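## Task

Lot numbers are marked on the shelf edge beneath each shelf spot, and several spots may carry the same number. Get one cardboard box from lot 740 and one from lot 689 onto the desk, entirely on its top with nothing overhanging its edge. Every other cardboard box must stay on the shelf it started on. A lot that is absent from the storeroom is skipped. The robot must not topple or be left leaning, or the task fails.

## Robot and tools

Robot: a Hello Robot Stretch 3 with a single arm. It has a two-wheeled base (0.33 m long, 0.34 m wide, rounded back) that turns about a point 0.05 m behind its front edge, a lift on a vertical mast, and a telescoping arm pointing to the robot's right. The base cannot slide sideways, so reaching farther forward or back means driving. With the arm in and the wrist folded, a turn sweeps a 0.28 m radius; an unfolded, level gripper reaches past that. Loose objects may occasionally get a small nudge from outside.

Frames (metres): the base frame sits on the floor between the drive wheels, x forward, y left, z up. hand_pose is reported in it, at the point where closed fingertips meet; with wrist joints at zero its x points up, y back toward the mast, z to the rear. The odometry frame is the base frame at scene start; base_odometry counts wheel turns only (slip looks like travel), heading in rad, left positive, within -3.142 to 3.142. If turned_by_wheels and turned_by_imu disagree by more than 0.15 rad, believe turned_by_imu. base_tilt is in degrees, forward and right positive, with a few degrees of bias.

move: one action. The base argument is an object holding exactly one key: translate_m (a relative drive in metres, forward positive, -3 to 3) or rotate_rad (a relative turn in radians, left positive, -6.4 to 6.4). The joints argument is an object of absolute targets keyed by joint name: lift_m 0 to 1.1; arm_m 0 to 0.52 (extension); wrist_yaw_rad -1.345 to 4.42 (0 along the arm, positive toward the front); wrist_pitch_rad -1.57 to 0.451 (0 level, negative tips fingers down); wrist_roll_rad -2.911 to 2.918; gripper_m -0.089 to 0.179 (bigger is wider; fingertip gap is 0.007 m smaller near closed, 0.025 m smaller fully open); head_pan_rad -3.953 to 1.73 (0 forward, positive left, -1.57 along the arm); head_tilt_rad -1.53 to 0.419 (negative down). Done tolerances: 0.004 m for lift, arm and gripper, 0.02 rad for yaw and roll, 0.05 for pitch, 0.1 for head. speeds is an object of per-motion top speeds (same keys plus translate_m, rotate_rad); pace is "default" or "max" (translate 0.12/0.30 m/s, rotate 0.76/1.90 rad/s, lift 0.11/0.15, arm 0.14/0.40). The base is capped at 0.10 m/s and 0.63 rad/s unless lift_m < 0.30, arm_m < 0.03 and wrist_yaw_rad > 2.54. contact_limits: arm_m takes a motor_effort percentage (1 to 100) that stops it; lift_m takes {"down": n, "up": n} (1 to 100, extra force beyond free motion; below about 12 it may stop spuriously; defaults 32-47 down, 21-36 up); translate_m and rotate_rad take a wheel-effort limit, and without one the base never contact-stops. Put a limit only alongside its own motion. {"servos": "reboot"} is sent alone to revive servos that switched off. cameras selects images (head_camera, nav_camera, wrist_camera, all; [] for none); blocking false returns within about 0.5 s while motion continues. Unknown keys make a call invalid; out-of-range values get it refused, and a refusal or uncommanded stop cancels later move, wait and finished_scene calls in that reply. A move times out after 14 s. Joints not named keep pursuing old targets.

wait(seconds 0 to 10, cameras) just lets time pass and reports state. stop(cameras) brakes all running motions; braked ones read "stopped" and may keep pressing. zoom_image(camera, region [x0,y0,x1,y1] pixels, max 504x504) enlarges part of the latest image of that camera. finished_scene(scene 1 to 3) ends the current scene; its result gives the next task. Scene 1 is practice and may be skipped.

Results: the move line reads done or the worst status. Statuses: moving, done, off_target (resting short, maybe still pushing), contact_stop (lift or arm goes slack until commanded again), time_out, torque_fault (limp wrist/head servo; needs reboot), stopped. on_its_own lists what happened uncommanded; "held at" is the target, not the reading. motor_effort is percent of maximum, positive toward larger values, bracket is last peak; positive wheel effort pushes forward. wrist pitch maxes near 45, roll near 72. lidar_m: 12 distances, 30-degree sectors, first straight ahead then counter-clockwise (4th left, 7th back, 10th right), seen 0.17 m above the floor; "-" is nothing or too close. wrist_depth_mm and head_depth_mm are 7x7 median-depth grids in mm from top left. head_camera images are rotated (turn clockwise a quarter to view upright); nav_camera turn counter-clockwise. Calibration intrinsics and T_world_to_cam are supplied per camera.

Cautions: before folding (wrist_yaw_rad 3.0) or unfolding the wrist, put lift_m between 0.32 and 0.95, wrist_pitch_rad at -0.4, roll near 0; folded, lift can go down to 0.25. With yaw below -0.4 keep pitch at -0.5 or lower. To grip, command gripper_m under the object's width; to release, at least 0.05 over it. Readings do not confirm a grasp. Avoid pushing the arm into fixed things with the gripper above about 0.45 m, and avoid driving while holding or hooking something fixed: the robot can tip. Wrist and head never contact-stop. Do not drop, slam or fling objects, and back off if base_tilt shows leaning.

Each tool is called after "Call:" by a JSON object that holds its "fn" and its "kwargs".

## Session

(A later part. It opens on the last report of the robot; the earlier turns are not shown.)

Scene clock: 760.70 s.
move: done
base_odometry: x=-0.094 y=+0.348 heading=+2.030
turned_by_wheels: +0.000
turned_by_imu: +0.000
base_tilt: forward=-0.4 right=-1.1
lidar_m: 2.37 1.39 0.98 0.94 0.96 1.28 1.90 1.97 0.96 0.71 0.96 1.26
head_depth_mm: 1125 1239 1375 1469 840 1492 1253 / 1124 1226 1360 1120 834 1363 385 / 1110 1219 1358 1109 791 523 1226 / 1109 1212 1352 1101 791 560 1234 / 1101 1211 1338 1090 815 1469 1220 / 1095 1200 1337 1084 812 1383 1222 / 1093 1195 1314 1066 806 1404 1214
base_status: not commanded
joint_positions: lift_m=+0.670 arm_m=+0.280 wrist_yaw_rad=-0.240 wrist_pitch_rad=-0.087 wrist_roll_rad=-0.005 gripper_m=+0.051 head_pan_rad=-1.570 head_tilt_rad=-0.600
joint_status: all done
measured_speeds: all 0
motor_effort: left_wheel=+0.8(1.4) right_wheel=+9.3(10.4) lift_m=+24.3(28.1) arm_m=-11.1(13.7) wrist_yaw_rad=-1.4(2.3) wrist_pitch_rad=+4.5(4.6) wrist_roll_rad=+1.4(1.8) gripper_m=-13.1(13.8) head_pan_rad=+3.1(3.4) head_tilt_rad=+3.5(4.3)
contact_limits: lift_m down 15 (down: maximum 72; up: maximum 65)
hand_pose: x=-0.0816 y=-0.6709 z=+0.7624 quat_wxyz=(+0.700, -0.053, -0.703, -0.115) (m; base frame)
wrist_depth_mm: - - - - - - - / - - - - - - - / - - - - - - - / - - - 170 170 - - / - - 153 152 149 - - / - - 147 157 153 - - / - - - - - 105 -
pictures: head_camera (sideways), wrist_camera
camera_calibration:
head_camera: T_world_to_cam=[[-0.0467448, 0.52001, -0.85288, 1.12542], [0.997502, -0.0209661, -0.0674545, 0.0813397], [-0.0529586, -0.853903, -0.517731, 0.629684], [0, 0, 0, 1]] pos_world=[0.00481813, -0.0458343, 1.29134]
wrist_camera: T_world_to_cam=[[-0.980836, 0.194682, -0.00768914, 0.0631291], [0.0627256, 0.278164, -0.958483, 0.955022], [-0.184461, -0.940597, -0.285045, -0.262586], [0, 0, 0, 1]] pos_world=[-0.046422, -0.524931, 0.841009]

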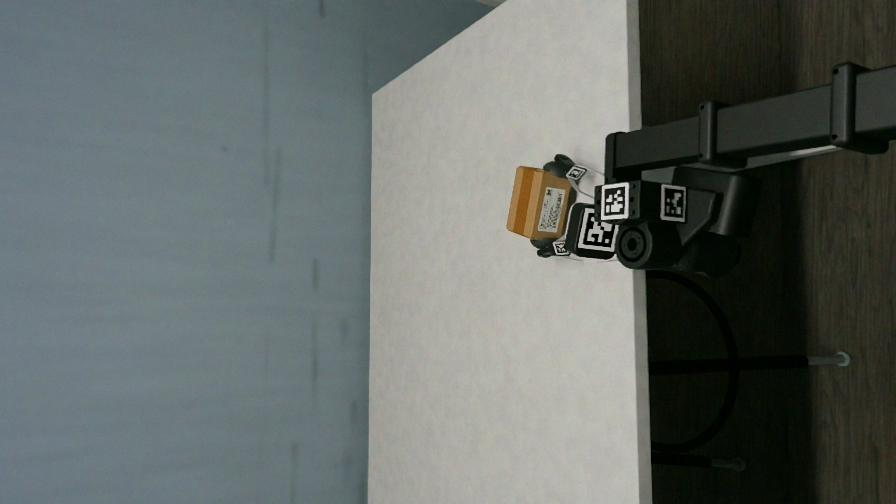

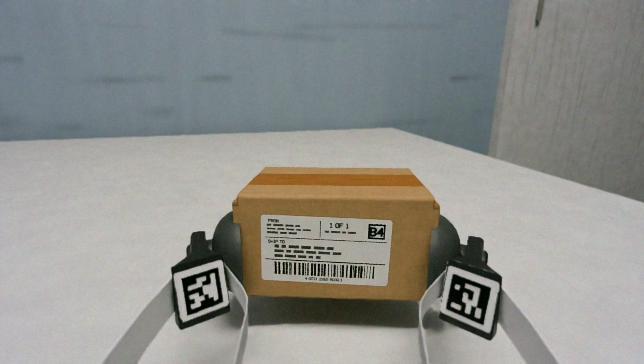

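Call:
{"fn": "move", "kwargs": {"joints": {"lift_m": 0.64}, "contact_limits": {"lift_m": {"down": 14}}, "speeds": {"lift_m": 0.03}, "cameras": ["head_camera", "wrist_camera"]}}

Scene clock: 767.43 s.
move: done
base_odometry: x=-0.094 y=+0.348 heading=+2.030
turned_by_wheels: +0.000
turned_by_imu: +0.000
base_tilt: forward=-0.3 right=-1.2
lidar_m: 2.37 1.39 0.99 0.94 0.96 1.28 1.90 1.96 0.96 0.71 0.96 1.26
head_depth_mm: 1124 1230 1376 1476 843 1499 1241 / 1117 1228 1373 1122 837 1449 431 / 1111 1224 1354 1118 803 536 1209 / 1108 1217 1352 1101 811 560 1228 / 1112 1215 1345 1088 815 1459 1218 / 1100 1208 1330 1081 811 1377 1215 / 1092 1200 1320 1070 806 1404 1215
base_status: not commanded
joint_positions: lift_m=+0.640 arm_m=+0.280 wrist_yaw_rad=-0.240 wrist_pitch_rad=-0.059 wrist_roll_rad=-0.003 gripper_m=+0.051 head_pan_rad=-1.570 head_tilt_rad=-0.600
joint_status: all done
measured_speeds: all 0
motor_effort: left_wheel=+0.8(1.2) right_wheel=+9.3(10.6) lift_m=+21.4(25.8) arm_m=-4.8(7.5) wrist_yaw_rad=-0.2(2.5) wrist_pitch_rad=-0.5(4.7) wrist_roll_rad=+1.0(1.7) gripper_m=-12.8(13.8) head_pan_rad=+2.1(3.0) head_tilt_rad=+3.9(4.3)
contact_limits: lift_m down 14 (down: maximum 72; up: maximum 65)
hand_pose: x=-0.0818 y=-0.6721 z=+0.7395 quat_wxyz=(+0.701, -0.063, -0.703, -0.106) (m; base frame)
wrist_depth_mm: - - - - - - - / - - - - - - - / - - - - - - - / - - - 167 168 - - / - - 152 151 149 - - / - - 147 157 154 - - / - - - - - 106 -
pictures: head_camera (sideways), wrist_camera
camera_calibration:
head_camera: T_world_to_cam=[[-0.0467447, 0.52001, -0.85288, 1.12542], [0.997502, -0.0209664, -0.0674545, 0.0813397], [-0.0529589, -0.853903, -0.517731, 0.629684], [0, 0, 0, 1]] pos_world=[0.00481812, -0.0458343, 1.29134]
wrist_camera: T_world_to_cam=[[-0.980865, 0.194536, -0.00765369, 0.0627795], [0.0574671, 0.251744, -0.966086, 0.920849], [-0.186012, -0.94804, -0.258106, -0.29531], [0, 0, 0, 1]] pos_world=[-0.0462715, -0.523997, 0.813878]

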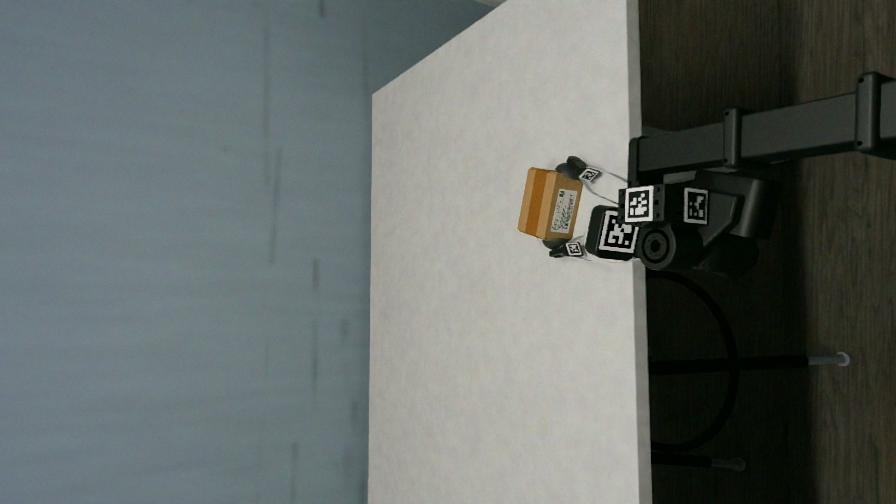

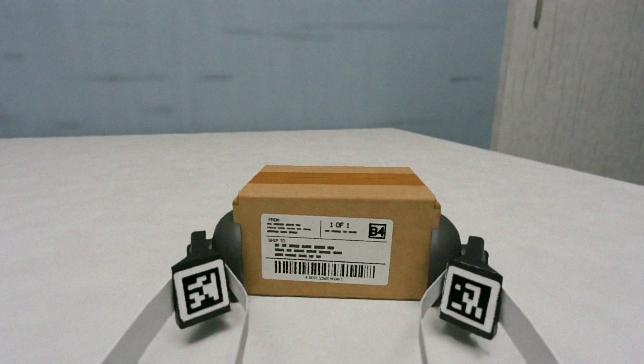

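Call:
{"fn": "move", "kwargs": {"joints": {"gripper_m": 0.15}, "cameras": ["wrist_camera"]}}

Scene clock: 774.40 s.
move: done
base_odometry: x=-0.094 y=+0.348 heading=+2.030
turned_by_wheels: +0.000
turned_by_imu: +0.000
base_tilt: forward=-0.4 right=-1.2
lidar_m: 2.37 1.39 0.99 0.94 0.97 1.28 1.90 1.97 0.96 0.71 0.96 1.25
head_depth_mm: 1121 1232 1372 1473 843 1501 1250 / 1110 1226 1371 1124 837 1455 432 / 1112 1224 1357 1115 800 535 1203 / 1107 1215 1349 1102 812 560 1222 / 1102 1203 1343 1088 822 1461 1223 / 1098 1202 1329 1078 811 1378 1217 / 1093 1199 1320 1069 805 1400 1211
base_status: not commanded
joint_positions: lift_m=+0.640 arm_m=+0.280 wrist_yaw_rad=-0.243 wrist_pitch_rad=-0.058 wrist_roll_rad=-0.003 gripper_m=+0.150 head_pan_rad=-1.570 head_tilt_rad=-0.600
joint_status: all done
measured_speeds: all 0
motor_effort: left_wheel=+0.7(1.4) right_wheel=+9.3(10.0) lift_m=+23.5(23.6) arm_m=+1.4(1.6) wrist_yaw_rad=+1.7(3.4) wrist_pitch_rad=-0.7(0.8) wrist_roll_rad=+0.8(1.3) gripper_m=+2.2(83.6) head_pan_rad=+2.2(2.9) head_tilt_rad=+4.0(4.0)
contact_limits: lift_m down 14 (down: maximum 72; up: maximum 65)
hand_pose: x=-0.0828 y=-0.6719 z=+0.7397 quat_wxyz=(+0.700, -0.065, -0.703, -0.107) (m; base frame)
wrist_depth_mm: - - - - - - - / - - - - - - - / - - - - - - - / - - - 167 168 - - / - 145 153 152 149 - - / - 125 158 157 156 124 - / - 118 - - - - 111
pictures: wrist_camera
camera_calibration:
wrist_camera: T_world_to_cam=[[-0.98013, 0.198193, -0.0080805, 0.0646706], [0.0586648, 0.25072, -0.96628, 0.920588], [-0.189484, -0.947554, -0.257365, -0.295755], [0, 0, 0, 1]] pos_world=[-0.0466615, -0.523871, 0.813952]

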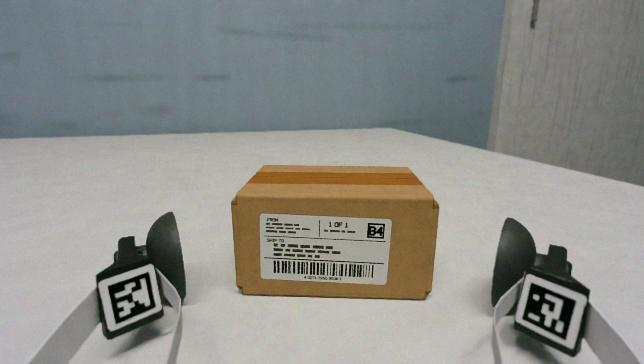

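Call:
{"fn": "move", "kwargs": {"joints": {"gripper_m": 0.179, "lift_m": 0.655}, "cameras": []}}

Call:
{"fn": "move", "kwargs": {"joints": {"arm_m": 0.05}, "cameras": ["head_camera", "wrist_camera"]}}

Scene clock: 786.37 s.
move: done
base_odometry: x=-0.094 y=+0.348 heading=+2.030
turned_by_wheels: +0.000
turned_by_imu: +0.000
base_tilt: forward=-0.2 right=-1.3
lidar_m: 2.37 1.39 0.99 0.94 0.96 1.28 1.90 1.97 0.96 0.71 0.96 1.25
head_depth_mm: 1124 1235 1376 1470 842 1499 1250 / 1119 1228 1366 1124 834 1416 407 / 1114 1220 1359 1112 803 525 1208 / 1108 1216 1346 1100 793 560 1222 / 1102 1210 1335 1090 817 1461 1226 / 1096 1205 1338 1084 813 1382 1216 / 1096 1199 1323 1071 805 1396 1218
base_status: not commanded
joint_positions: lift_m=+0.655 arm_m=+0.280 wrist_yaw_rad=-0.243 wrist_pitch_rad=-0.074 wrist_roll_rad=-0.003 gripper_m=+0.179 head_pan_rad=-1.570 head_tilt_rad=-0.600
joint_status: all done
measured_speeds: all 0
motor_effort: left_wheel=+0.3(0.9) right_wheel=+9.4(10.3) lift_m=+30.6(32.2) arm_m=+5.1(5.7) wrist_yaw_rad=+1.6(3.9) wrist_pitch_rad=+2.1(2.4) wrist_roll_rad=+0.8(1.0) gripper_m=+0.6(81.6) head_pan_rad=+1.8(2.6) head_tilt_rad=+3.5(4.0)
hand_pose: x=-0.0825 y=-0.6712 z=+0.7506 quat_wxyz=(+0.699, -0.059, -0.703, -0.112) (m; base frame)
wrist_depth_mm: - - - - - - - / - - - - - - - / - - - - - - - / - - - 185 - - - / - 142 155 154 152 - - / - 126 161 159 158 - - / - - - - - - 105
pictures: none
No camera images: "cameras" was empty.

Scene clock: 789.30 s.
move: done
base_odometry: x=-0.094 y=+0.348 heading=+2.030
turned_by_wheels: +0.000
turned_by_imu: +0.000
base_tilt: forward=-0.3 right=-1.2
lidar_m: 2.37 1.39 0.99 0.94 0.97 1.28 1.90 1.97 0.96 0.71 0.96 1.26
head_depth_mm: 1124 1231 1371 1470 842 1507 1245 / 1123 1232 1369 1120 834 1447 1212 / 1115 1219 1361 1113 804 1409 1183 / 1106 1217 1360 1101 818 1425 513 / 1100 1211 1348 1091 818 1460 1224 / 1101 1204 1335 1076 812 1377 1218 / 1095 1199 1312 1076 807 1409 1208
base_status: not commanded
joint_positions: lift_m=+0.655 arm_m=+0.050 wrist_yaw_rad=-0.243 wrist_pitch_rad=-0.075 wrist_roll_rad=-0.003 gripper_m=+0.179 head_pan_rad=-1.570 head_tilt_rad=-0.600
joint_status: all done
measured_speeds: all 0
motor_effort: left_wheel=+0.4(1.1) right_wheel=+9.7(10.1) lift_m=+23.2(30.9) arm_m=-13.1(15.1) wrist_yaw_rad=+2.5(3.6) wrist_pitch_rad=+2.3(2.4) wrist_roll_rad=+0.9(1.2) gripper_m=+0.7(1.2) head_pan_rad=+1.6(2.3) head_tilt_rad=+3.4(3.8)
hand_pose: x=-0.0825 y=-0.4412 z=+0.7504 quat_wxyz=(+0.699, -0.059, -0.703, -0.112) (m; base frame)
wrist_depth_mm: - - - - - - - / - - - - - - - / - - - - - - - / - - - 373 - - - / - 142 - - - - - / - 139 - - - - - / 118 - - - - - 105
pictures: head_camera (sideways), wrist_camera
camera_calibration:
head_camera: T_world_to_cam=[[-0.0467448, 0.520005, -0.852883, 1.12542], [0.997502, -0.0209664, -0.0674544, 0.0813396], [-0.0529585, -0.853906, -0.517726, 0.629678], [0, 0, 0, 1]] pos_world=[0.00481814, -0.0458344, 1.29134]
wrist_camera: T_world_to_cam=[[-0.98018, 0.197912, -0.00881482, 0.0197347], [0.0624484, 0.266443, -0.961825, 0.877029], [-0.188008, -0.943313, -0.273522, -0.0602763], [0, 0, 0, 1]] pos_world=[-0.0467579, -0.294444, 0.827236]

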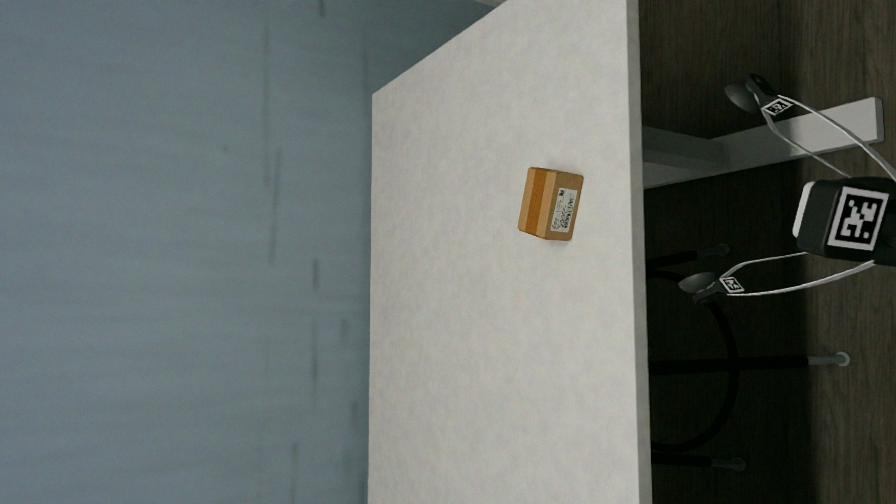

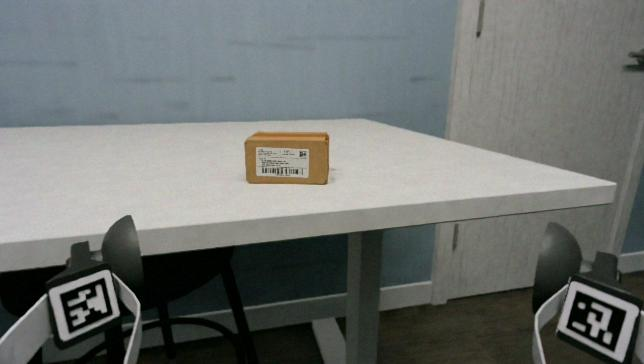

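Call:
{"fn": "move", "kwargs": {"cameras": ["head_camera", "nav_camera"]}}

Scene clock: 823.67 s.
base_odometry: x=-0.094 y=+0.348 heading=+2.030
turned_by_wheels: +0.000
turned_by_imu: +0.000
base_tilt: forward=-0.3 right=-1.2
lidar_m: 2.37 1.39 0.99 0.94 0.96 1.28 1.90 1.98 0.95 0.71 0.96 1.25
head_depth_mm: 1118 1236 1378 1466 840 1504 1250 / 1119 1227 1374 1121 833 1447 1211 / 1110 1219 1354 1114 806 1408 1182 / 1110 1216 1349 1103 818 1433 514 / 1098 1211 1347 1097 818 1467 1229 / 1097 1202 1339 1081 813 1379 1211 / 1092 1196 1314 1071 807 1416 1210
base_status: not commanded
joint_positions: lift_m=+0.655 arm_m=+0.050 wrist_yaw_rad=-0.243 wrist_pitch_rad=-0.075 wrist_roll_rad=-0.003 gripper_m=+0.179 head_pan_rad=-1.570 head_tilt_rad=-0.600
joint_status: all done
measured_speeds: all 0
motor_effort: left_wheel=+0.6(1.1) right_wheel=+9.5(10.1) lift_m=+23.8(30.9) arm_m=-12.7(15.1) wrist_yaw_rad=+0.5(3.6) wrist_pitch_rad=+2.3(2.4) wrist_roll_rad=+0.7(1.2) gripper_m=+0.9(1.2) head_pan_rad=+2.0(2.3) head_tilt_rad=+2.6(3.8)
hand_pose: x=-0.0825 y=-0.4412 z=+0.7504 quat_wxyz=(+0.699, -0.059, -0.703, -0.112) (m; base frame)
wrist_depth_mm: - - - - - - - / - - - - - - - / - - - - - - - / - - - 376 - - - / - 142 - - - - - / - 140 - - - - - / 118 - - - - - 105
pictures: head_camera (sideways), nav_camera (sideways)
camera_calibration:
head_camera: T_world_to_cam=[[-0.0467448, 0.520005, -0.852883, 1.12542], [0.997502, -0.0209665, -0.0674544, 0.0813396], [-0.0529586, -0.853906, -0.517726, 0.629678], [0, 0, 0, 1]] pos_world=[0.00481813, -0.0458344, 1.29134]
nav_camera: T_world_to_cam=[[0.0175236, -0.542559, 0.839835, -1.04978], [-0.999787, -0.0186373, 0.00882083, 0.0447937], [0.0108665, -0.839811, -0.54277, 0.65953], [0, 0, 0, 1]] pos_world=[0.0560134, -0.0148521, 1.23922]

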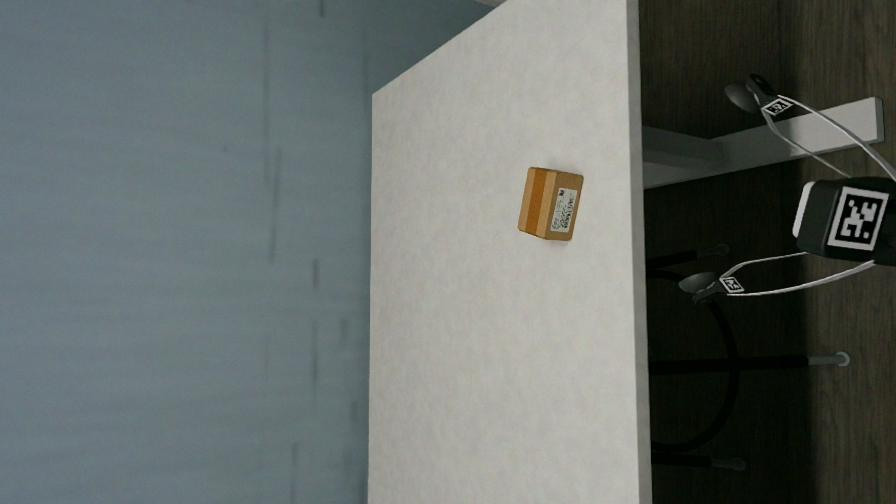

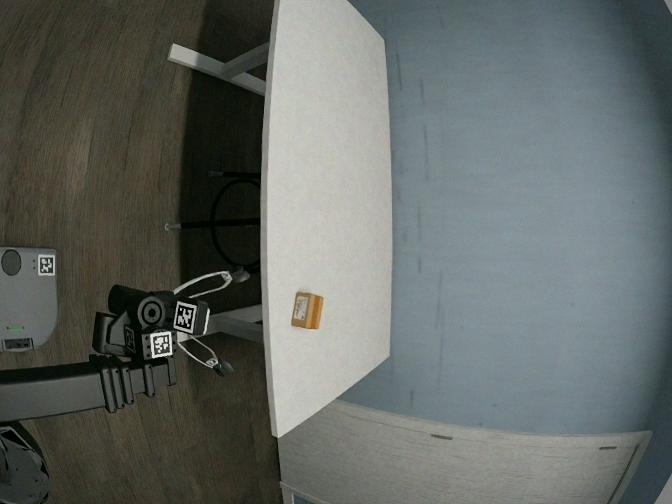

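Call:
{"fn": "move", "kwargs": {"joints": {"arm_m": 0.02, "wrist_pitch_rad": -0.4, "wrist_roll_rad": 0.0, "gripper_m": 0.0}, "cameras": []}}

Call:
{"fn": "move", "kwargs": {"joints": {"wrist_yaw_rad": 3.0, "head_pan_rad": 0.0, "head_tilt_rad": -0.25}, "cameras": ["head_camera", "nav_camera"]}}

Scene clock: 835.53 s.
move: done
base_odometry: x=-0.094 y=+0.348 heading=+2.030
turned_by_wheels: +0.000
turned_by_imu: +0.000
base_tilt: forward=-0.2 right=-1.2
lidar_m: 2.37 1.39 0.99 0.94 0.96 1.28 1.90 1.97 0.95 0.71 0.96 1.26
head_depth_mm: 1124 1233 1375 1466 841 1503 1245 / 1122 1234 1366 1128 838 1443 1216 / 1109 1223 1366 1112 804 1415 1179 / 1107 1222 1346 1103 817 1430 1231 / 1105 1208 1341 1091 817 1471 1221 / 1100 1205 1333 1080 814 1375 1216 / 1092 1198 1321 1075 809 1402 1216
base_status: not commanded
joint_positions: lift_m=+0.655 arm_m=+0.020 wrist_yaw_rad=-0.243 wrist_pitch_rad=-0.412 wrist_roll_rad=-0.003 gripper_m=+0.000 head_pan_rad=-1.570 head_tilt_rad=-0.600
joint_status: all done
measured_speeds: all 0
motor_effort: left_wheel=+0.6(1.0) right_wheel=+9.6(10.0) lift_m=+26.0(26.4) arm_m=-11.8(14.3) wrist_yaw_rad=+1.9(3.5) wrist_pitch_rad=+2.0(4.0) wrist_roll_rad=+0.8(1.6) gripper_m=-1.3(81.6) head_pan_rad=+1.1(1.9) head_tilt_rad=+3.4(3.4)
hand_pose: x=-0.0757 y=-0.3834 z=+0.6689 quat_wxyz=(+0.671, +0.060, -0.703, -0.228) (m; base frame)
wrist_depth_mm: - - - - - - - / - - - - - - - / - - - - - - - / - - - - - - - / - - - 152 - - - / 958 946 125 131 907 935 938 / 847 833 699 811 124 824 825
pictures: none
No camera images: "cameras" was empty.

Scene clock: 838.13 s.
move: done
base_odometry: x=-0.094 y=+0.348 heading=+2.030
turned_by_wheels: +0.000
turned_by_imu: +0.000
base_tilt: forward=-0.4 right=-1.2
lidar_m: 2.37 1.39 0.99 0.94 0.96 1.28 1.90 1.97 0.95 0.71 0.96 1.26
head_depth_mm: 2139 2218 2286 2395 2490 2214 1647 / 2104 2166 2265 2401 2491 2185 1637 / 2111 2194 2283 2352 2483 2174 1635 / 2092 2185 2269 2340 2441 2164 1626 / 2076 2177 2233 2329 2441 2142 1612 / 2064 2157 2225 2304 2406 2144 1599 / 2073 2149 2208 2295 2413 2112 1602
base_status: not commanded
joint_positions: lift_m=+0.655 arm_m=+0.020 wrist_yaw_rad=+2.997 wrist_pitch_rad=-0.412 wrist_roll_rad=-0.003 gripper_m=+0.000 head_pan_rad=+0.005 head_tilt_rad=-0.248
joint_status: all done
measured_speeds: all 0
motor_effort: left_wheel=+0.8(1.1) right_wheel=+9.3(10.0) lift_m=+29.4(29.4) arm_m=-8.5(12.1) wrist_yaw_rad=+3.1(5.8) wrist_pitch_rad=+1.9(2.0) wrist_roll_rad=+0.8(1.1) gripper_m=-0.8(1.6) head_pan_rad=-3.5(5.4) head_tilt_rad=-3.2(9.4)
hand_pose: x=+0.0112 y=+0.0578 z=+0.6689 quat_wxyz=(+0.195, +0.699, +0.095, +0.681) (m; base frame)
wrist_depth_mm: - 154 - - - - - / - 166 - - - - - / - 185 - - - - - / - - 228 - - - - / - - 232 152 - - - / 971 955 125 130 887 948 933 / 837 842 125 806 779 818 833
pictures: head_camera (sideways), nav_camera (sideways)
camera_calibration:
head_camera: T_world_to_cam=[[-0.193839, -0.047186, -0.979898, 1.2921], [0.0391245, 0.997676, -0.0557815, 0.0720173], [0.980253, -0.0491506, -0.191542, 0.198884], [0, 0, 0, 1]] pos_world=[0.0526853, -0.00110558, 1.30824]
nav_camera: T_world_to_cam=[[0.21962, 0.0180646, 0.975418, -1.22795], [0.0182769, -0.999729, 0.0143997, 0.031315], [0.975414, 0.0146652, -0.21989, 0.233469], [0, 0, 0, 1]] pos_world=[0.0413801, 0.0500651, 1.24865]

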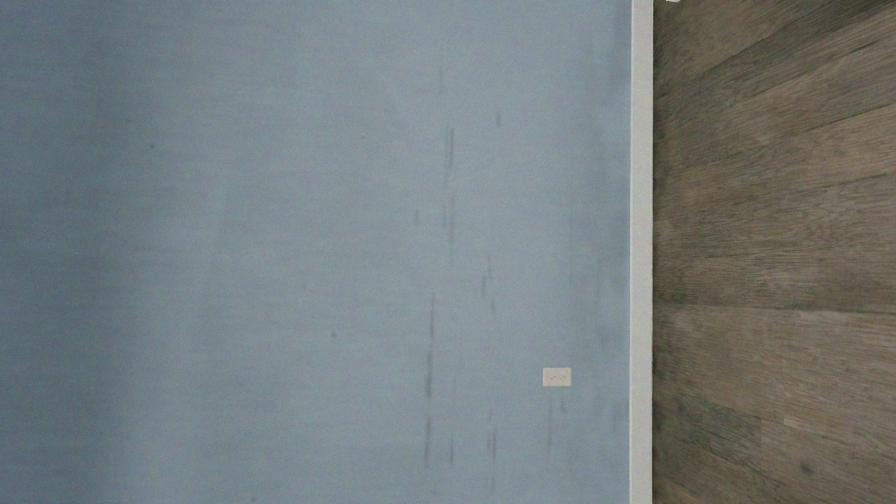

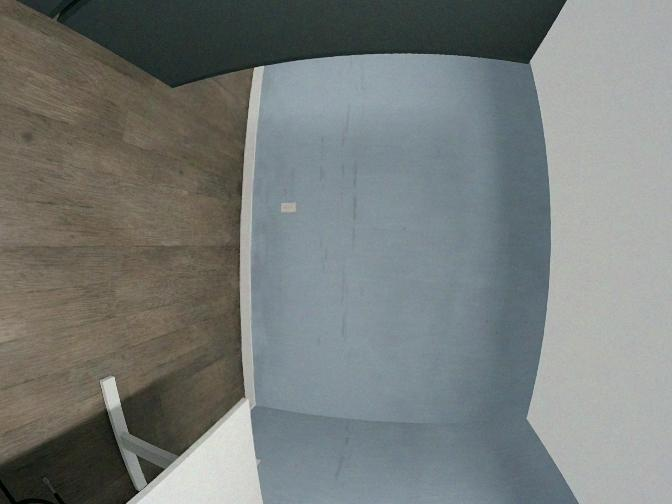

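Call:
{"fn": "move", "kwargs": {"joints": {"lift_m": 0.27}, "cameras": []}}

Call:
{"fn": "move", "kwargs": {"base": {"translate_m": 1.75}, "speeds": {"translate_m": 0.25}, "joints": {"head_pan_rad": 1.2, "head_tilt_rad": -0.1}, "cameras": ["head_camera", "nav_camera"]}}

Scene clock: 852.60 s.
move: done
base_odometry: x=-0.094 y=+0.348 heading=+2.030
turned_by_wheels: +0.000
turned_by_imu: +0.000
base_tilt: forward=-0.3 right=-1.1
lidar_m: 2.38 1.39 0.99 0.94 0.97 1.28 1.89 1.96 0.96 0.71 0.96 1.25
head_depth_mm: 2136 2224 2322 2362 2500 2219 1648 / 2132 2218 2295 2389 2474 2175 1637 / 2106 2174 2288 2365 2451 2179 1631 / 2101 2160 2268 2350 2437 2161 1615 / 2085 2146 2232 2341 2436 2140 1620 / 2074 2132 2220 2334 2396 2150 1609 / 2042 2112 2210 2294 2392 2127 1592
base_status: not commanded
joint_positions: lift_m=+0.270 arm_m=+0.020 wrist_yaw_rad=+2.997 wrist_pitch_rad=-0.414 wrist_roll_rad=-0.003 gripper_m=+0.000 head_pan_rad=+0.000 head_tilt_rad=-0.250
joint_status: all done
measured_speeds: all 0
motor_effort: left_wheel=+0.8(1.0) right_wheel=+9.4(10.2) lift_m=+23.2(27.9) arm_m=+0.9(4.8) wrist_yaw_rad=+1.7(3.8) wrist_pitch_rad=+2.1(2.1) wrist_roll_rad=+0.8(1.2) gripper_m=-0.9(1.5) head_pan_rad=-3.1(3.8) head_tilt_rad=-2.4(3.7)
hand_pose: x=+0.0112 y=+0.0576 z=+0.2836 quat_wxyz=(+0.195, +0.699, +0.095, +0.681) (m; base frame)
wrist_depth_mm: - 153 - - - - - / - 167 - - - - - / 862 187 799 866 882 857 849 / 724 677 227 698 689 685 679 / 583 581 231 152 569 565 564 / 497 302 242 131 463 489 483 / 263 264 121 255 253 422 423
pictures: none
No camera images: "cameras" was empty.

Scene clock: 861.97 s.
move: done
base_odometry: x=-0.869 y=+1.918 heading=+2.029
turned_by_wheels: +0.000
turned_by_imu: +0.002
base_tilt: forward=-0.3 right=-1.1
lidar_m: 0.64 0.66 0.87 2.17 1.23 1.38 3.42 1.72 1.13 1.27 0.95 0.67
head_depth_mm: 839 838 835 833 832 834 834 / 980 973 976 973 972 972 972 / 1176 1168 1169 1167 1166 1161 1160 / 1472 1462 1456 1459 1455 1444 1441 / 1836 1947 1922 1934 1949 1911 1790 / 1958 2355 2373 2375 2402 2442 1945 / 2070 2250 2259 2282 2312 2323 1940
base_status: done
joint_positions: lift_m=+0.270 arm_m=+0.020 wrist_yaw_rad=+2.997 wrist_pitch_rad=-0.414 wrist_roll_rad=-0.003 gripper_m=+0.000 head_pan_rad=+1.200 head_tilt_rad=-0.100
joint_status: all done
measured_speeds: all 0
motor_effort: left_wheel=+5.5(10.3) right_wheel=+5.7(14.6) lift_m=+29.6(31.1) arm_m=+12.6(13.0) wrist_yaw_rad=+4.0(4.1) wrist_pitch_rad=+2.1(2.2) wrist_roll_rad=+1.1(1.3) gripper_m=-1.0(1.6) head_pan_rad=-3.2(5.3) head_tilt_rad=+5.9(11.8)
hand_pose: x=+0.0112 y=+0.0576 z=+0.2836 quat_wxyz=(+0.195, +0.699, +0.095, +0.681) (m; base frame)
wrist_depth_mm: - 153 - - - - - / - 168 - - - - - / 896 187 808 880 872 865 - / 716 683 228 700 689 685 656 / 588 586 231 152 569 569 564 / 498 299 244 130 462 487 482 / 263 263 120 253 251 422 422
pictures: head_camera (sideways), nav_camera (sideways)
camera_calibration:
head_camera: T_world_to_cam=[[0.025918, -0.0610399, -0.997799, 1.31426], [-0.910962, 0.409603, -0.0487196, 0.0686292], [0.411675, 0.91022, -0.0449889, 0.011579], [0, 0, 0, 1]] pos_world=[0.0236889, 0.041572, 1.31523]
nav_camera: T_world_to_cam=[[0.0107685, 0.0746949, 0.997148, -1.25515], [0.935913, -0.351856, 0.0162498, 0.0233059], [0.352066, 0.933069, -0.073697, 0.0469719], [0, 0, 0, 1]] pos_world=[-0.0248334, 0.0581258, 1.25466]

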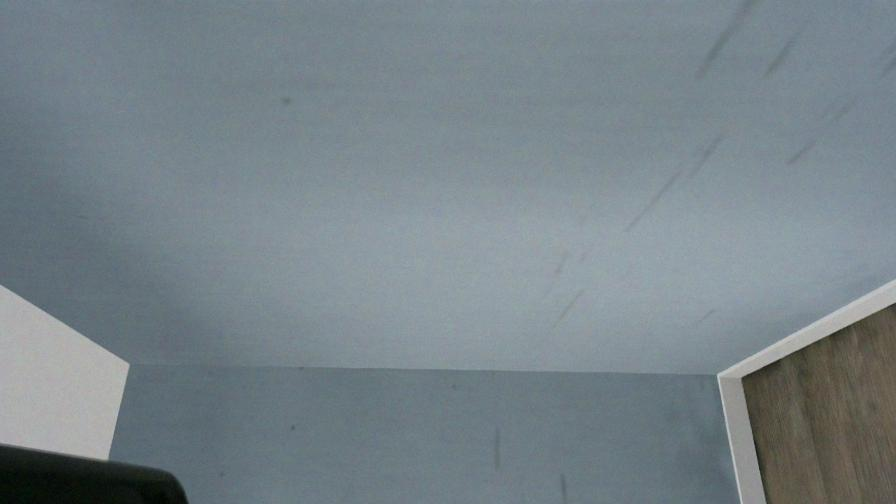

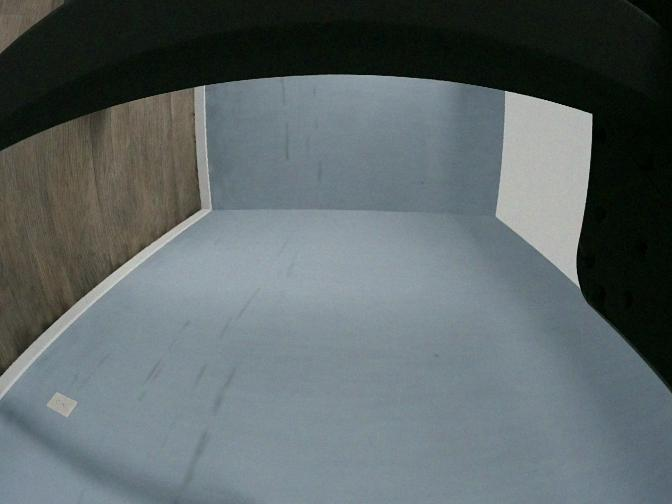

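Call:
{"fn": "move", "kwargs": {"base": {"rotate_rad": 1.57}, "joints": {"head_pan_rad": 0.6, "head_tilt_rad": -0.2}, "pace": "max", "cameras": ["nav_camera", "head_camera"]}}

Scene clock: 873.37 s.
move: done
base_odometry: x=-0.869 y=+1.918 heading=-2.684
turned_by_wheels: +1.570
turned_by_imu: +1.538
base_tilt: forward=-0.4 right=-1.2
lidar_m: 2.03 1.08 1.36 3.19 1.93 1.13 1.28 0.97 0.68 0.64 0.65 0.86
head_depth_mm: 2153 2211 2267 2293 2352 2384 1750 / 1034 1109 1182 1268 1367 1478 1616 / 972 996 1019 1055 1081 1121 1155 / 1033 1063 1085 1117 1146 1180 1212 / 1105 1126 1153 1193 1229 1268 1299 / 1189 1209 1244 1284 1326 1364 1401 / 1304 1299 1346 1388 1447 1486 1525
base_status: done
joint_positions: lift_m=+0.270 arm_m=+0.020 wrist_yaw_rad=+2.997 wrist_pitch_rad=-0.414 wrist_roll_rad=-0.003 gripper_m=+0.000 head_pan_rad=+0.596 head_tilt_rad=-0.200
joint_status: all done
measured_speeds: all 0
motor_effort: left_wheel=-6.5(15.2) right_wheel=+8.0(14.8) lift_m=+28.2(29.2) arm_m=+1.6(13.6) wrist_yaw_rad=+1.7(3.4) wrist_pitch_rad=+2.1(2.2) wrist_roll_rad=+0.9(1.1) gripper_m=-1.1(1.8) head_pan_rad=+4.0(4.9) head_tilt_rad=-2.6(5.1)
hand_pose: x=+0.0111 y=+0.0576 z=+0.2836 quat_wxyz=(+0.195, +0.699, +0.095, +0.681) (m; base frame)
wrist_depth_mm: - 154 - - - - - / - 167 - - - - - / 904 187 816 882 868 861 859 / 715 674 227 700 697 685 691 / 593 585 231 152 574 569 569 / 499 300 243 130 460 486 482 / 264 262 120 253 251 423 425
pictures: head_camera (sideways), nav_camera (sideways)
camera_calibration:
head_camera: T_world_to_cam=[[-0.0952708, -0.120567, -0.988123, 1.30227], [-0.521619, 0.851493, -0.0536035, 0.0726058], [0.847843, 0.510316, -0.144012, 0.137824], [0, 0, 0, 1]] pos_world=[0.0450882, 0.0248537, 1.31054]
nav_camera: T_world_to_cam=[[0.133064, 0.110872, 0.984886, -1.23981], [0.572011, -0.820108, 0.0150403, 0.0271024], [0.809381, 0.561365, -0.172547, 0.172858], [0, 0, 0, 1]] pos_world=[0.00956286, 0.0626504, 1.25049]

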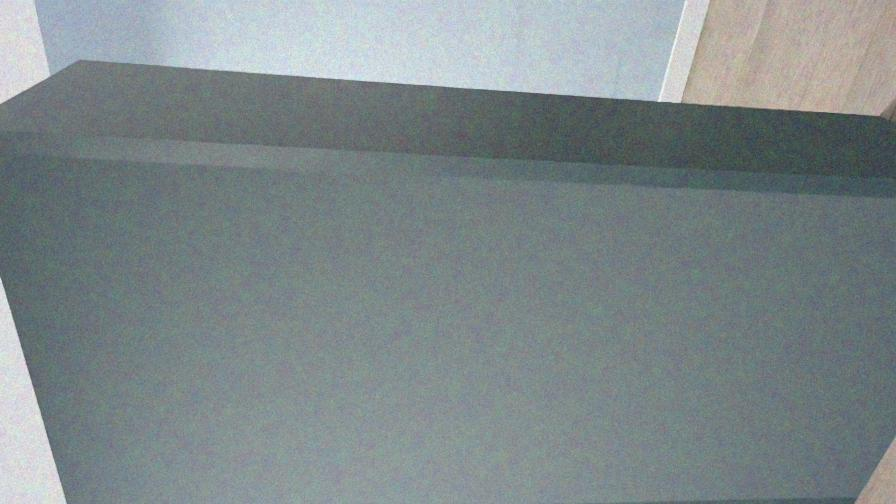

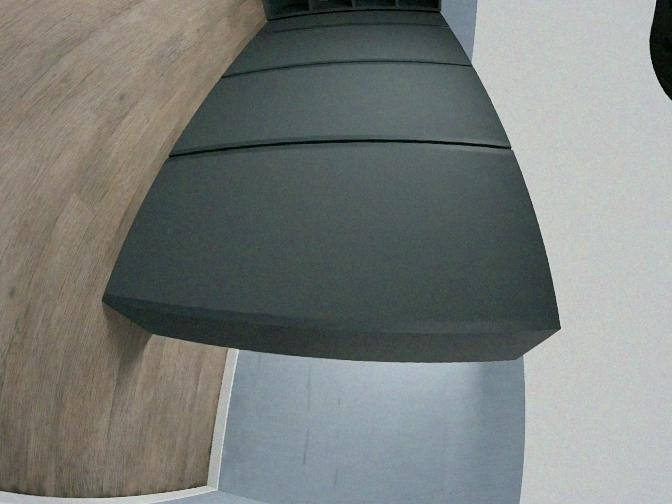

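Call:
{"fn": "move", "kwargs": {"base": {"translate_m": 1.42}, "joints": {"head_pan_rad": 1.4, "head_tilt_rad": -0.2}, "speeds": {"translate_m": 0.25}, "cameras": ["nav_camera", "head_camera"]}}

Scene clock: 890.23 s.
move: done
base_odometry: x=-2.143 y=+1.291 heading=-2.684
turned_by_wheels: +0.000
turned_by_imu: +0.000
base_tilt: forward=-0.3 right=-1.1
lidar_m: 1.06 1.09 1.43 0.46 0.47 2.38 2.68 0.84 0.59 0.56 0.57 0.74
head_depth_mm: 1749 1769 1771 1767 1778 1769 1676 / 2085 2164 2167 2191 2197 2121 1732 / 2242 2830 2809 2856 2863 2338 1718 / 2122 3710 - - 3445 2335 1707 / - 3757 - - 3400 2206 1700 / - 393 404 416 430 443 457 / - 383 393 405 417 430 444
base_status: done
joint_positions: lift_m=+0.270 arm_m=+0.020 wrist_yaw_rad=+2.997 wrist_pitch_rad=-0.414 wrist_roll_rad=-0.003 gripper_m=+0.000 head_pan_rad=+1.400 head_tilt_rad=-0.200
joint_status: all done
measured_speeds: all 0
motor_effort: left_wheel=+4.4(10.4) right_wheel=+5.9(15.4) lift_m=+25.6(28.1) arm_m=-12.9(14.1) wrist_yaw_rad=+1.6(3.7) wrist_pitch_rad=+2.1(2.2) wrist_roll_rad=+0.9(1.3) gripper_m=-1.3(1.6) head_pan_rad=-3.5(5.7) head_tilt_rad=-1.0(4.8)
hand_pose: x=+0.0111 y=+0.0576 z=+0.2836 quat_wxyz=(+0.195, +0.699, +0.095, +0.681) (m; base frame)
wrist_depth_mm: - 153 - - - - - / - 168 - - - - - / - 181 188 890 889 863 857 / - - 209 702 693 690 677 / 582 567 232 153 570 567 567 / 495 301 244 130 455 481 485 / 264 262 120 253 253 424 421
pictures: head_camera (sideways), nav_camera (sideways)
camera_calibration:
head_camera: T_world_to_cam=[[0.0205736, -0.152935, -0.988022, 1.30143], [-0.975066, 0.215335, -0.0536354, 0.0754133], [0.220959, 0.96449, -0.144692, 0.142532], [0, 0, 0, 1]] pos_world=[0.0152642, 0.045325, 1.31051]
nav_camera: T_world_to_cam=[[0.0126342, 0.173415, 0.984768, -1.23892], [0.987437, -0.157298, 0.0150314, 0.0245798], [0.157509, 0.972206, -0.173224, 0.177716], [0, 0, 0, 1]] pos_world=[-0.0366101, 0.0459372, 1.25046]

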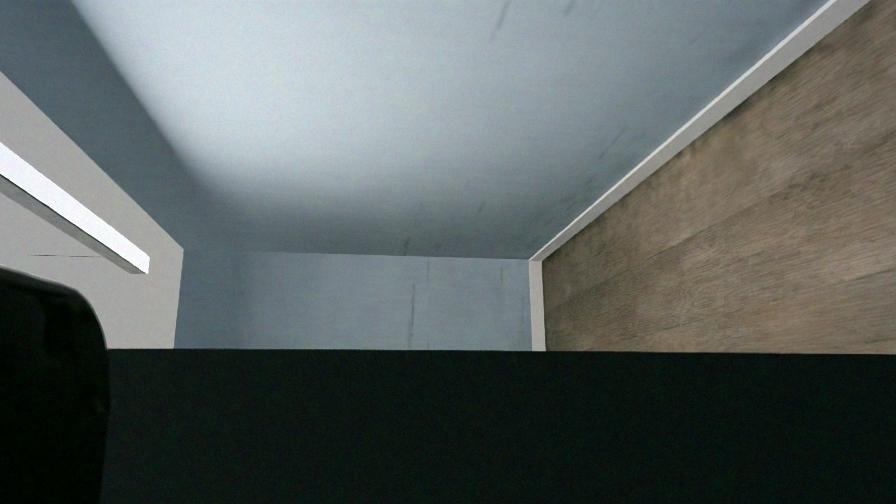

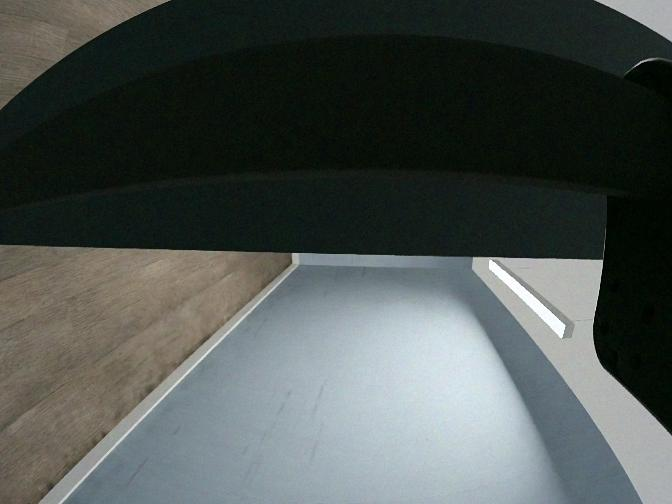

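Call:
{"fn": "move", "kwargs": {"base": {"translate_m": 0.55}, "joints": {"head_pan_rad": 1.55, "head_tilt_rad": -0.2}, "speeds": {"translate_m": 0.25}, "cameras": ["nav_camera", "head_camera"]}}

Scene clock: 907.57 s.
move: done
base_odometry: x=-2.636 y=+1.048 heading=-2.684
turned_by_wheels: +0.000
turned_by_imu: +0.000
base_tilt: forward=-0.3 right=-1.1
lidar_m: 0.52 0.53 0.70 1.66 1.42 0.70 2.67 0.79 0.55 0.52 0.53 0.55
head_depth_mm: 1153 1144 1137 1128 1120 1118 1111 / 1560 1545 1529 1519 1499 1483 1487 / - 2381 2339 2291 2249 2105 1729 / - 3747 - - 3380 2348 1709 / - 3861 - - 3603 2319 1720 / - 3781 - - 3316 2311 1691 / - 2101 2167 2218 2256 2185 1696
base_status: done
joint_positions: lift_m=+0.270 arm_m=+0.020 wrist_yaw_rad=+2.997 wrist_pitch_rad=-0.414 wrist_roll_rad=-0.003 gripper_m=+0.000 head_pan_rad=+1.550 head_tilt_rad=-0.200
joint_status: all done
measured_speeds: all 0
motor_effort: left_wheel=+4.0(9.0) right_wheel=+6.8(15.3) lift_m=+23.7(25.2) arm_m=-12.4(13.2) wrist_yaw_rad=+1.7(3.6) wrist_pitch_rad=+2.1(2.2) wrist_roll_rad=+1.0(1.1) gripper_m=-1.0(1.5) head_pan_rad=+3.6(4.4) head_tilt_rad=+1.3(3.1)
hand_pose: x=+0.0111 y=+0.0576 z=+0.2836 quat_wxyz=(+0.195, +0.699, +0.095, +0.681) (m; base frame)
wrist_depth_mm: - 153 - - - - 517 / - 167 - - - - 533 / 829 187 809 881 869 785 532 / 686 672 228 701 697 682 531 / 583 578 231 152 569 561 540 / 501 299 242 130 460 484 481 / 264 262 120 253 253 425 420
pictures: head_camera (sideways), nav_camera (sideways)
camera_calibration:
head_camera: T_world_to_cam=[[0.0432101, -0.148139, -0.988022, 1.30129], [-0.996302, 0.0671166, -0.0536354, 0.0755428], [0.0742582, 0.986686, -0.144692, 0.143427], [0, 0, 0, 1]] pos_world=[0.00838388, 0.0461857, 1.31051]
nav_camera: T_world_to_cam=[[-0.0134379, 0.173355, 0.984768, -1.23876], [0.999856, -0.00788244, 0.0150314, 0.0245041], [0.0103681, 0.984828, -0.173224, 0.178613], [0, 0, 0, 1]] pos_world=[-0.0429988, 0.0390345, 1.25046]

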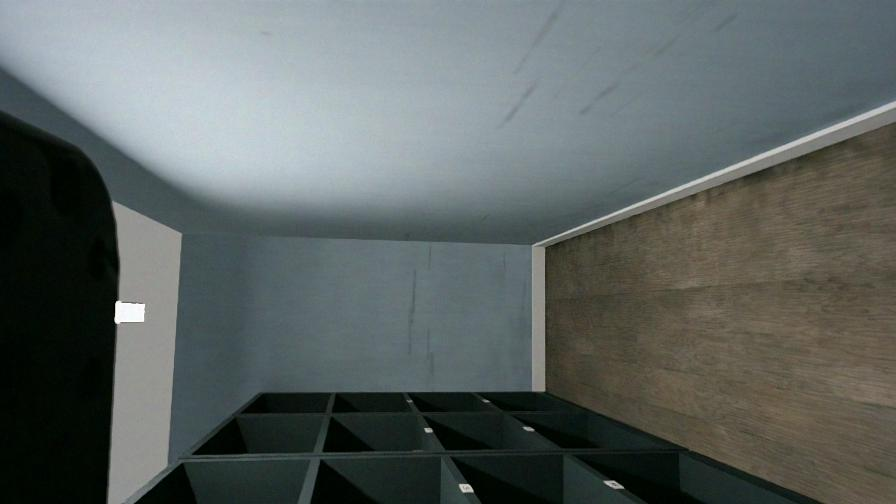

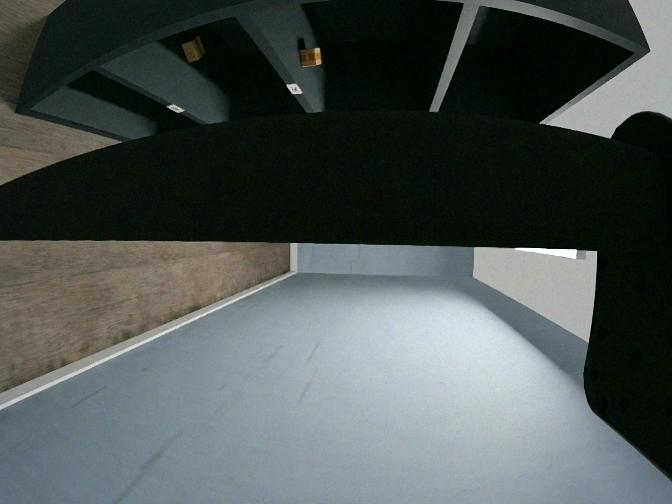

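Call:
{"fn": "move", "kwargs": {"base": {"rotate_rad": -1.597}, "joints": {"head_pan_rad": -1.57, "head_tilt_rad": -0.3}, "pace": "max", "cameras": []}}

Call:
{"fn": "move", "kwargs": {"base": {"translate_m": -0.9}, "speeds": {"translate_m": 0.25}, "cameras": ["head_camera", "nav_camera"]}}

Scene clock: 922.67 s.
move: done
base_odometry: x=-2.636 y=+1.048 heading=+2.002
turned_by_wheels: -1.597
turned_by_imu: -1.567
base_tilt: forward=-0.3 right=-1.3
lidar_m: 0.52 0.53 0.55 0.52 0.53 0.69 1.63 1.43 0.70 2.75 0.80 0.55
head_depth_mm: 2880 3037 3143 3292 2946 1862 1109 / 2870 2980 3176 3245 2949 2023 1566 / 2838 2982 3095 3259 2903 2016 1550 / 2808 2945 3092 3224 2858 2002 1538 / 2789 2945 3054 3181 2853 1980 1528 / 2759 2856 3007 3141 2835 1983 1522 / 2019 2048 2058 2070 2093 1896 1518
base_status: done
joint_positions: lift_m=+0.270 arm_m=+0.020 wrist_yaw_rad=+2.997 wrist_pitch_rad=-0.414 wrist_roll_rad=-0.003 gripper_m=+0.000 head_pan_rad=-1.578 head_tilt_rad=-0.300
joint_status: all done
measured_speeds: translate_m=+0.000 rotate_rad=+0.000 lift_m=+0.000 arm_m=+0.000 wrist_yaw_rad=+0.000 wrist_pitch_rad=+0.000 wrist_roll_rad=+0.000 head_pan_rad=+0.024 head_tilt_rad=+0.000
motor_effort: left_wheel=+4.8(15.0) right_wheel=-7.1(15.5) lift_m=+29.0(29.2) arm_m=-12.6(14.1) wrist_yaw_rad=+1.8(3.6) wrist_pitch_rad=+2.1(2.2) wrist_roll_rad=+0.8(1.2) gripper_m=-0.7(1.6) head_pan_rad=+3.6(6.7) head_tilt_rad=-3.3(6.3)
hand_pose: x=+0.0111 y=+0.0576 z=+0.2836 quat_wxyz=(+0.195, +0.699, +0.095, +0.681) (m; base frame)
wrist_depth_mm: 490 154 516 540 - - - / 524 167 179 - - - - / - 181 188 - - - - / - 201 212 670 660 684 - / 584 575 232 153 569 565 550 / 500 301 243 130 464 487 484 / 263 263 121 253 251 421 423
pictures: none
No camera images: "cameras" was empty.

Scene clock: 928.63 s.
move: done
base_odometry: x=-2.260 y=+0.230 heading=+2.003
turned_by_wheels: +0.000
turned_by_imu: -0.001
base_tilt: forward=-0.3 right=-1.2
lidar_m: 1.41 0.71 0.49 0.46 0.47 0.62 1.45 1.52 0.73 1.00 0.65 1.49
head_depth_mm: 870 628 966 1005 737 1027 932 / 860 641 954 998 729 1110 925 / 852 656 948 989 679 1102 919 / 839 674 937 977 658 1089 885 / 832 693 929 969 709 1081 902 / 827 712 917 960 703 1071 910 / 821 735 913 946 695 1047 907
base_status: done
joint_positions: lift_m=+0.270 arm_m=+0.020 wrist_yaw_rad=+2.997 wrist_pitch_rad=-0.414 wrist_roll_rad=-0.003 gripper_m=+0.000 head_pan_rad=-1.570 head_tilt_rad=-0.300
joint_status: not commanded
measured_speeds: all 0
motor_effort: left_wheel=-1.8(11.5) right_wheel=-12.3(15.5) lift_m=+27.0(30.6) arm_m=-7.0(12.9) wrist_yaw_rad=+0.7(3.9) wrist_pitch_rad=+2.0(2.2) wrist_roll_rad=+0.9(1.2) gripper_m=-1.1(1.6) head_pan_rad=+3.1(4.1) head_tilt_rad=-1.8(3.9)
hand_pose: x=+0.0111 y=+0.0576 z=+0.2836 quat_wxyz=(+0.195, +0.699, +0.095, +0.681) (m; base frame)
wrist_depth_mm: 438 153 465 490 512 529 545 / 470 169 499 528 543 - - / 510 189 196 - - - - / 542 - 209 - 641 653 657 / 565 564 231 152 572 568 567 / 502 301 243 131 458 484 483 / 263 263 121 254 251 423 421
pictures: head_camera (sideways), nav_camera (sideways)
camera_calibration:
head_camera: T_world_to_cam=[[-0.046482, 0.245023, -0.968402, 1.27617], [0.997516, -0.0399815, -0.0579954, 0.0690495], [-0.0529284, -0.968693, -0.242555, 0.271585], [0, 0, 0, 1]] pos_world=[0.00481556, -0.0468475, 1.30573]
nav_camera: T_world_to_cam=[[0.0172615, -0.270422, 0.962587, -1.20994], [-0.999792, -0.0151678, 0.0136675, 0.0384795], [0.0109043, -0.962622, -0.270627, 0.30539], [0, 0, 0, 1]] pos_world=[0.0560268, -0.0326362, 1.2468]

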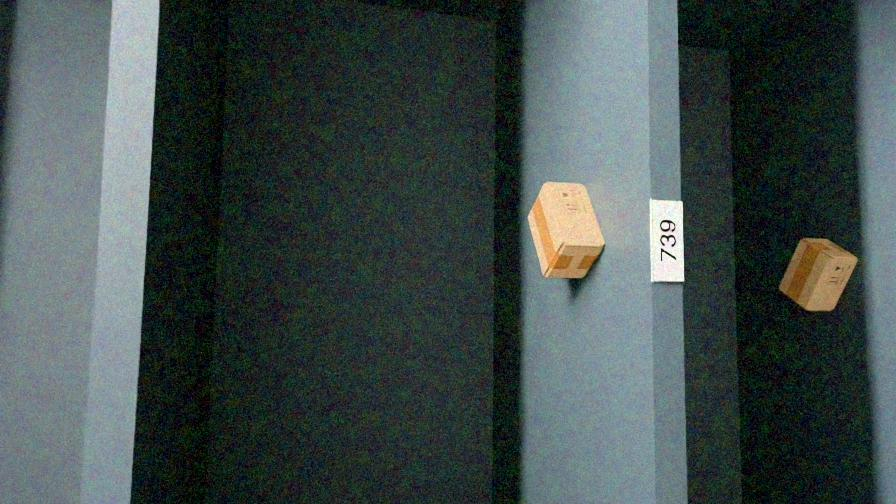

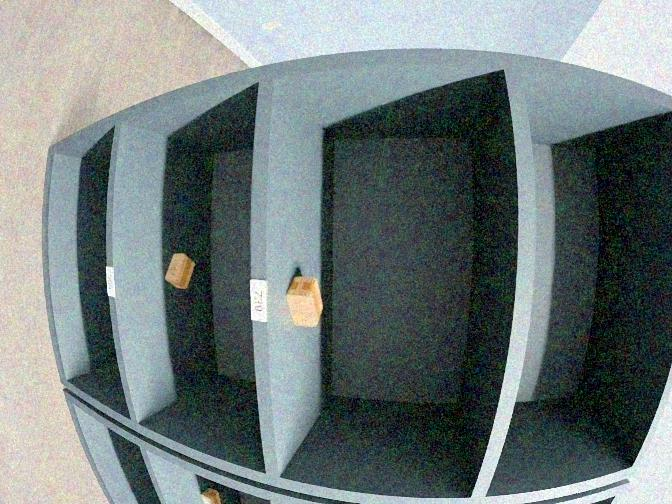

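Call:
{"fn": "move", "kwargs": {"joints": {"head_tilt_rad": -0.75}, "cameras": ["head_camera", "nav_camera"]}}

Scene clock: 935.47 s.
move: done
base_odometry: x=-2.260 y=+0.230 heading=+2.003
turned_by_wheels: +0.000
turned_by_imu: +0.000
base_tilt: forward=-0.3 right=-1.2
lidar_m: 1.41 0.71 0.49 0.46 0.47 0.62 1.45 1.52 0.73 1.00 0.65 1.50
head_depth_mm: 839 899 653 1102 973 1197 1164 / 832 892 647 1170 975 1265 1152 / 831 888 638 1161 944 1253 1148 / 824 877 627 1148 930 1248 1140 / 818 867 625 1135 920 1240 1139 / 813 854 616 1138 917 1234 1135 / 808 841 609 1121 910 1203 1130
base_status: not commanded
joint_positions: lift_m=+0.270 arm_m=+0.020 wrist_yaw_rad=+2.997 wrist_pitch_rad=-0.414 wrist_roll_rad=-0.003 gripper_m=+0.000 head_pan_rad=-1.570 head_tilt_rad=-0.761
joint_status: all done
measured_speeds: all 0
motor_effort: left_wheel=-1.8(1.9) right_wheel=-11.8(12.6) lift_m=+25.1(25.7) arm_m=-3.6(4.6) wrist_yaw_rad=+1.5(3.4) wrist_pitch_rad=+2.1(2.2) wrist_roll_rad=+0.8(1.1) gripper_m=-0.6(1.7) head_pan_rad=+3.0(3.7) head_tilt_rad=-3.4(8.1)
hand_pose: x=+0.0111 y=+0.0576 z=+0.2836 quat_wxyz=(+0.195, +0.699, +0.095, +0.681) (m; base frame)
wrist_depth_mm: 438 154 465 486 513 533 538 / 474 168 507 526 537 - - / 509 190 196 - - - - / 545 - 209 - 641 650 658 / 561 564 232 152 574 563 567 / 502 300 242 131 460 487 483 / 263 262 120 255 252 424 421
pictures: head_camera (sideways), nav_camera (sideways)
camera_calibration:
head_camera: T_world_to_cam=[[-0.0469097, 0.650309, -0.75822, 1.00201], [0.997493, -0.00976668, -0.0700898, 0.0847561], [-0.0529853, -0.759607, -0.648221, 0.799445], [0, 0, 0, 1]] pos_world=[0.00481936, -0.0435266, 1.2839]
nav_camera: T_world_to_cam=[[0.0176879, -0.670475, 0.741721, -0.921881], [-0.999785, -0.0198996, 0.0058539, 0.0486578], [0.010835, -0.741665, -0.670683, 0.825931], [0, 0, 0, 1]] pos_world=[0.0560046, -0.00456622, 1.23743]

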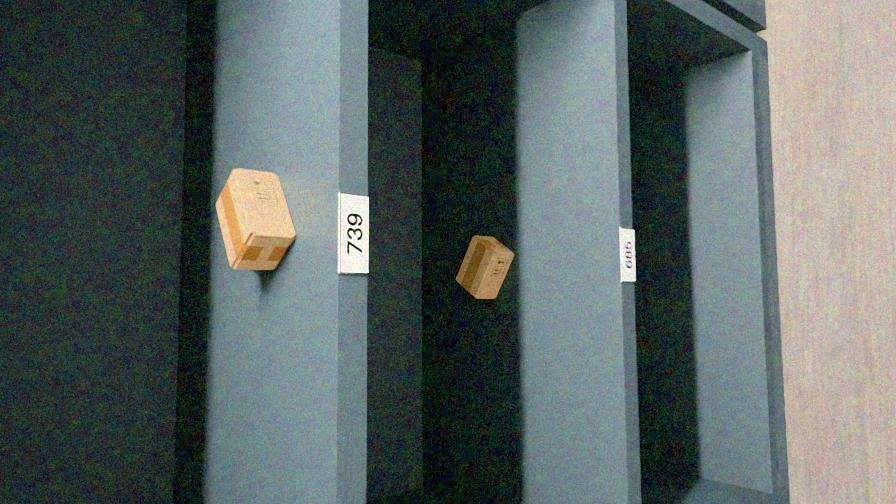

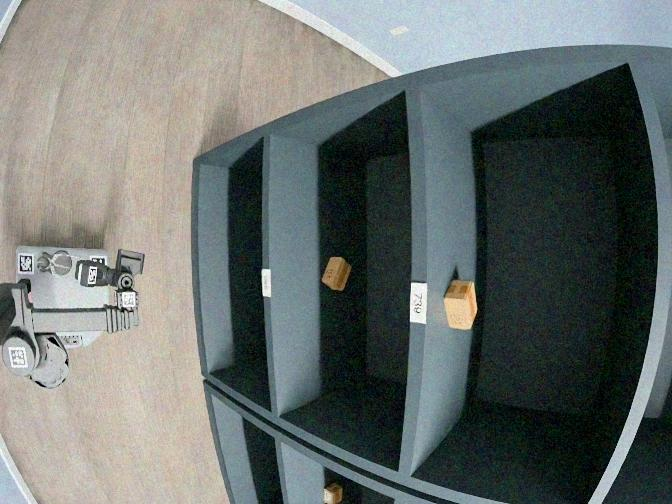

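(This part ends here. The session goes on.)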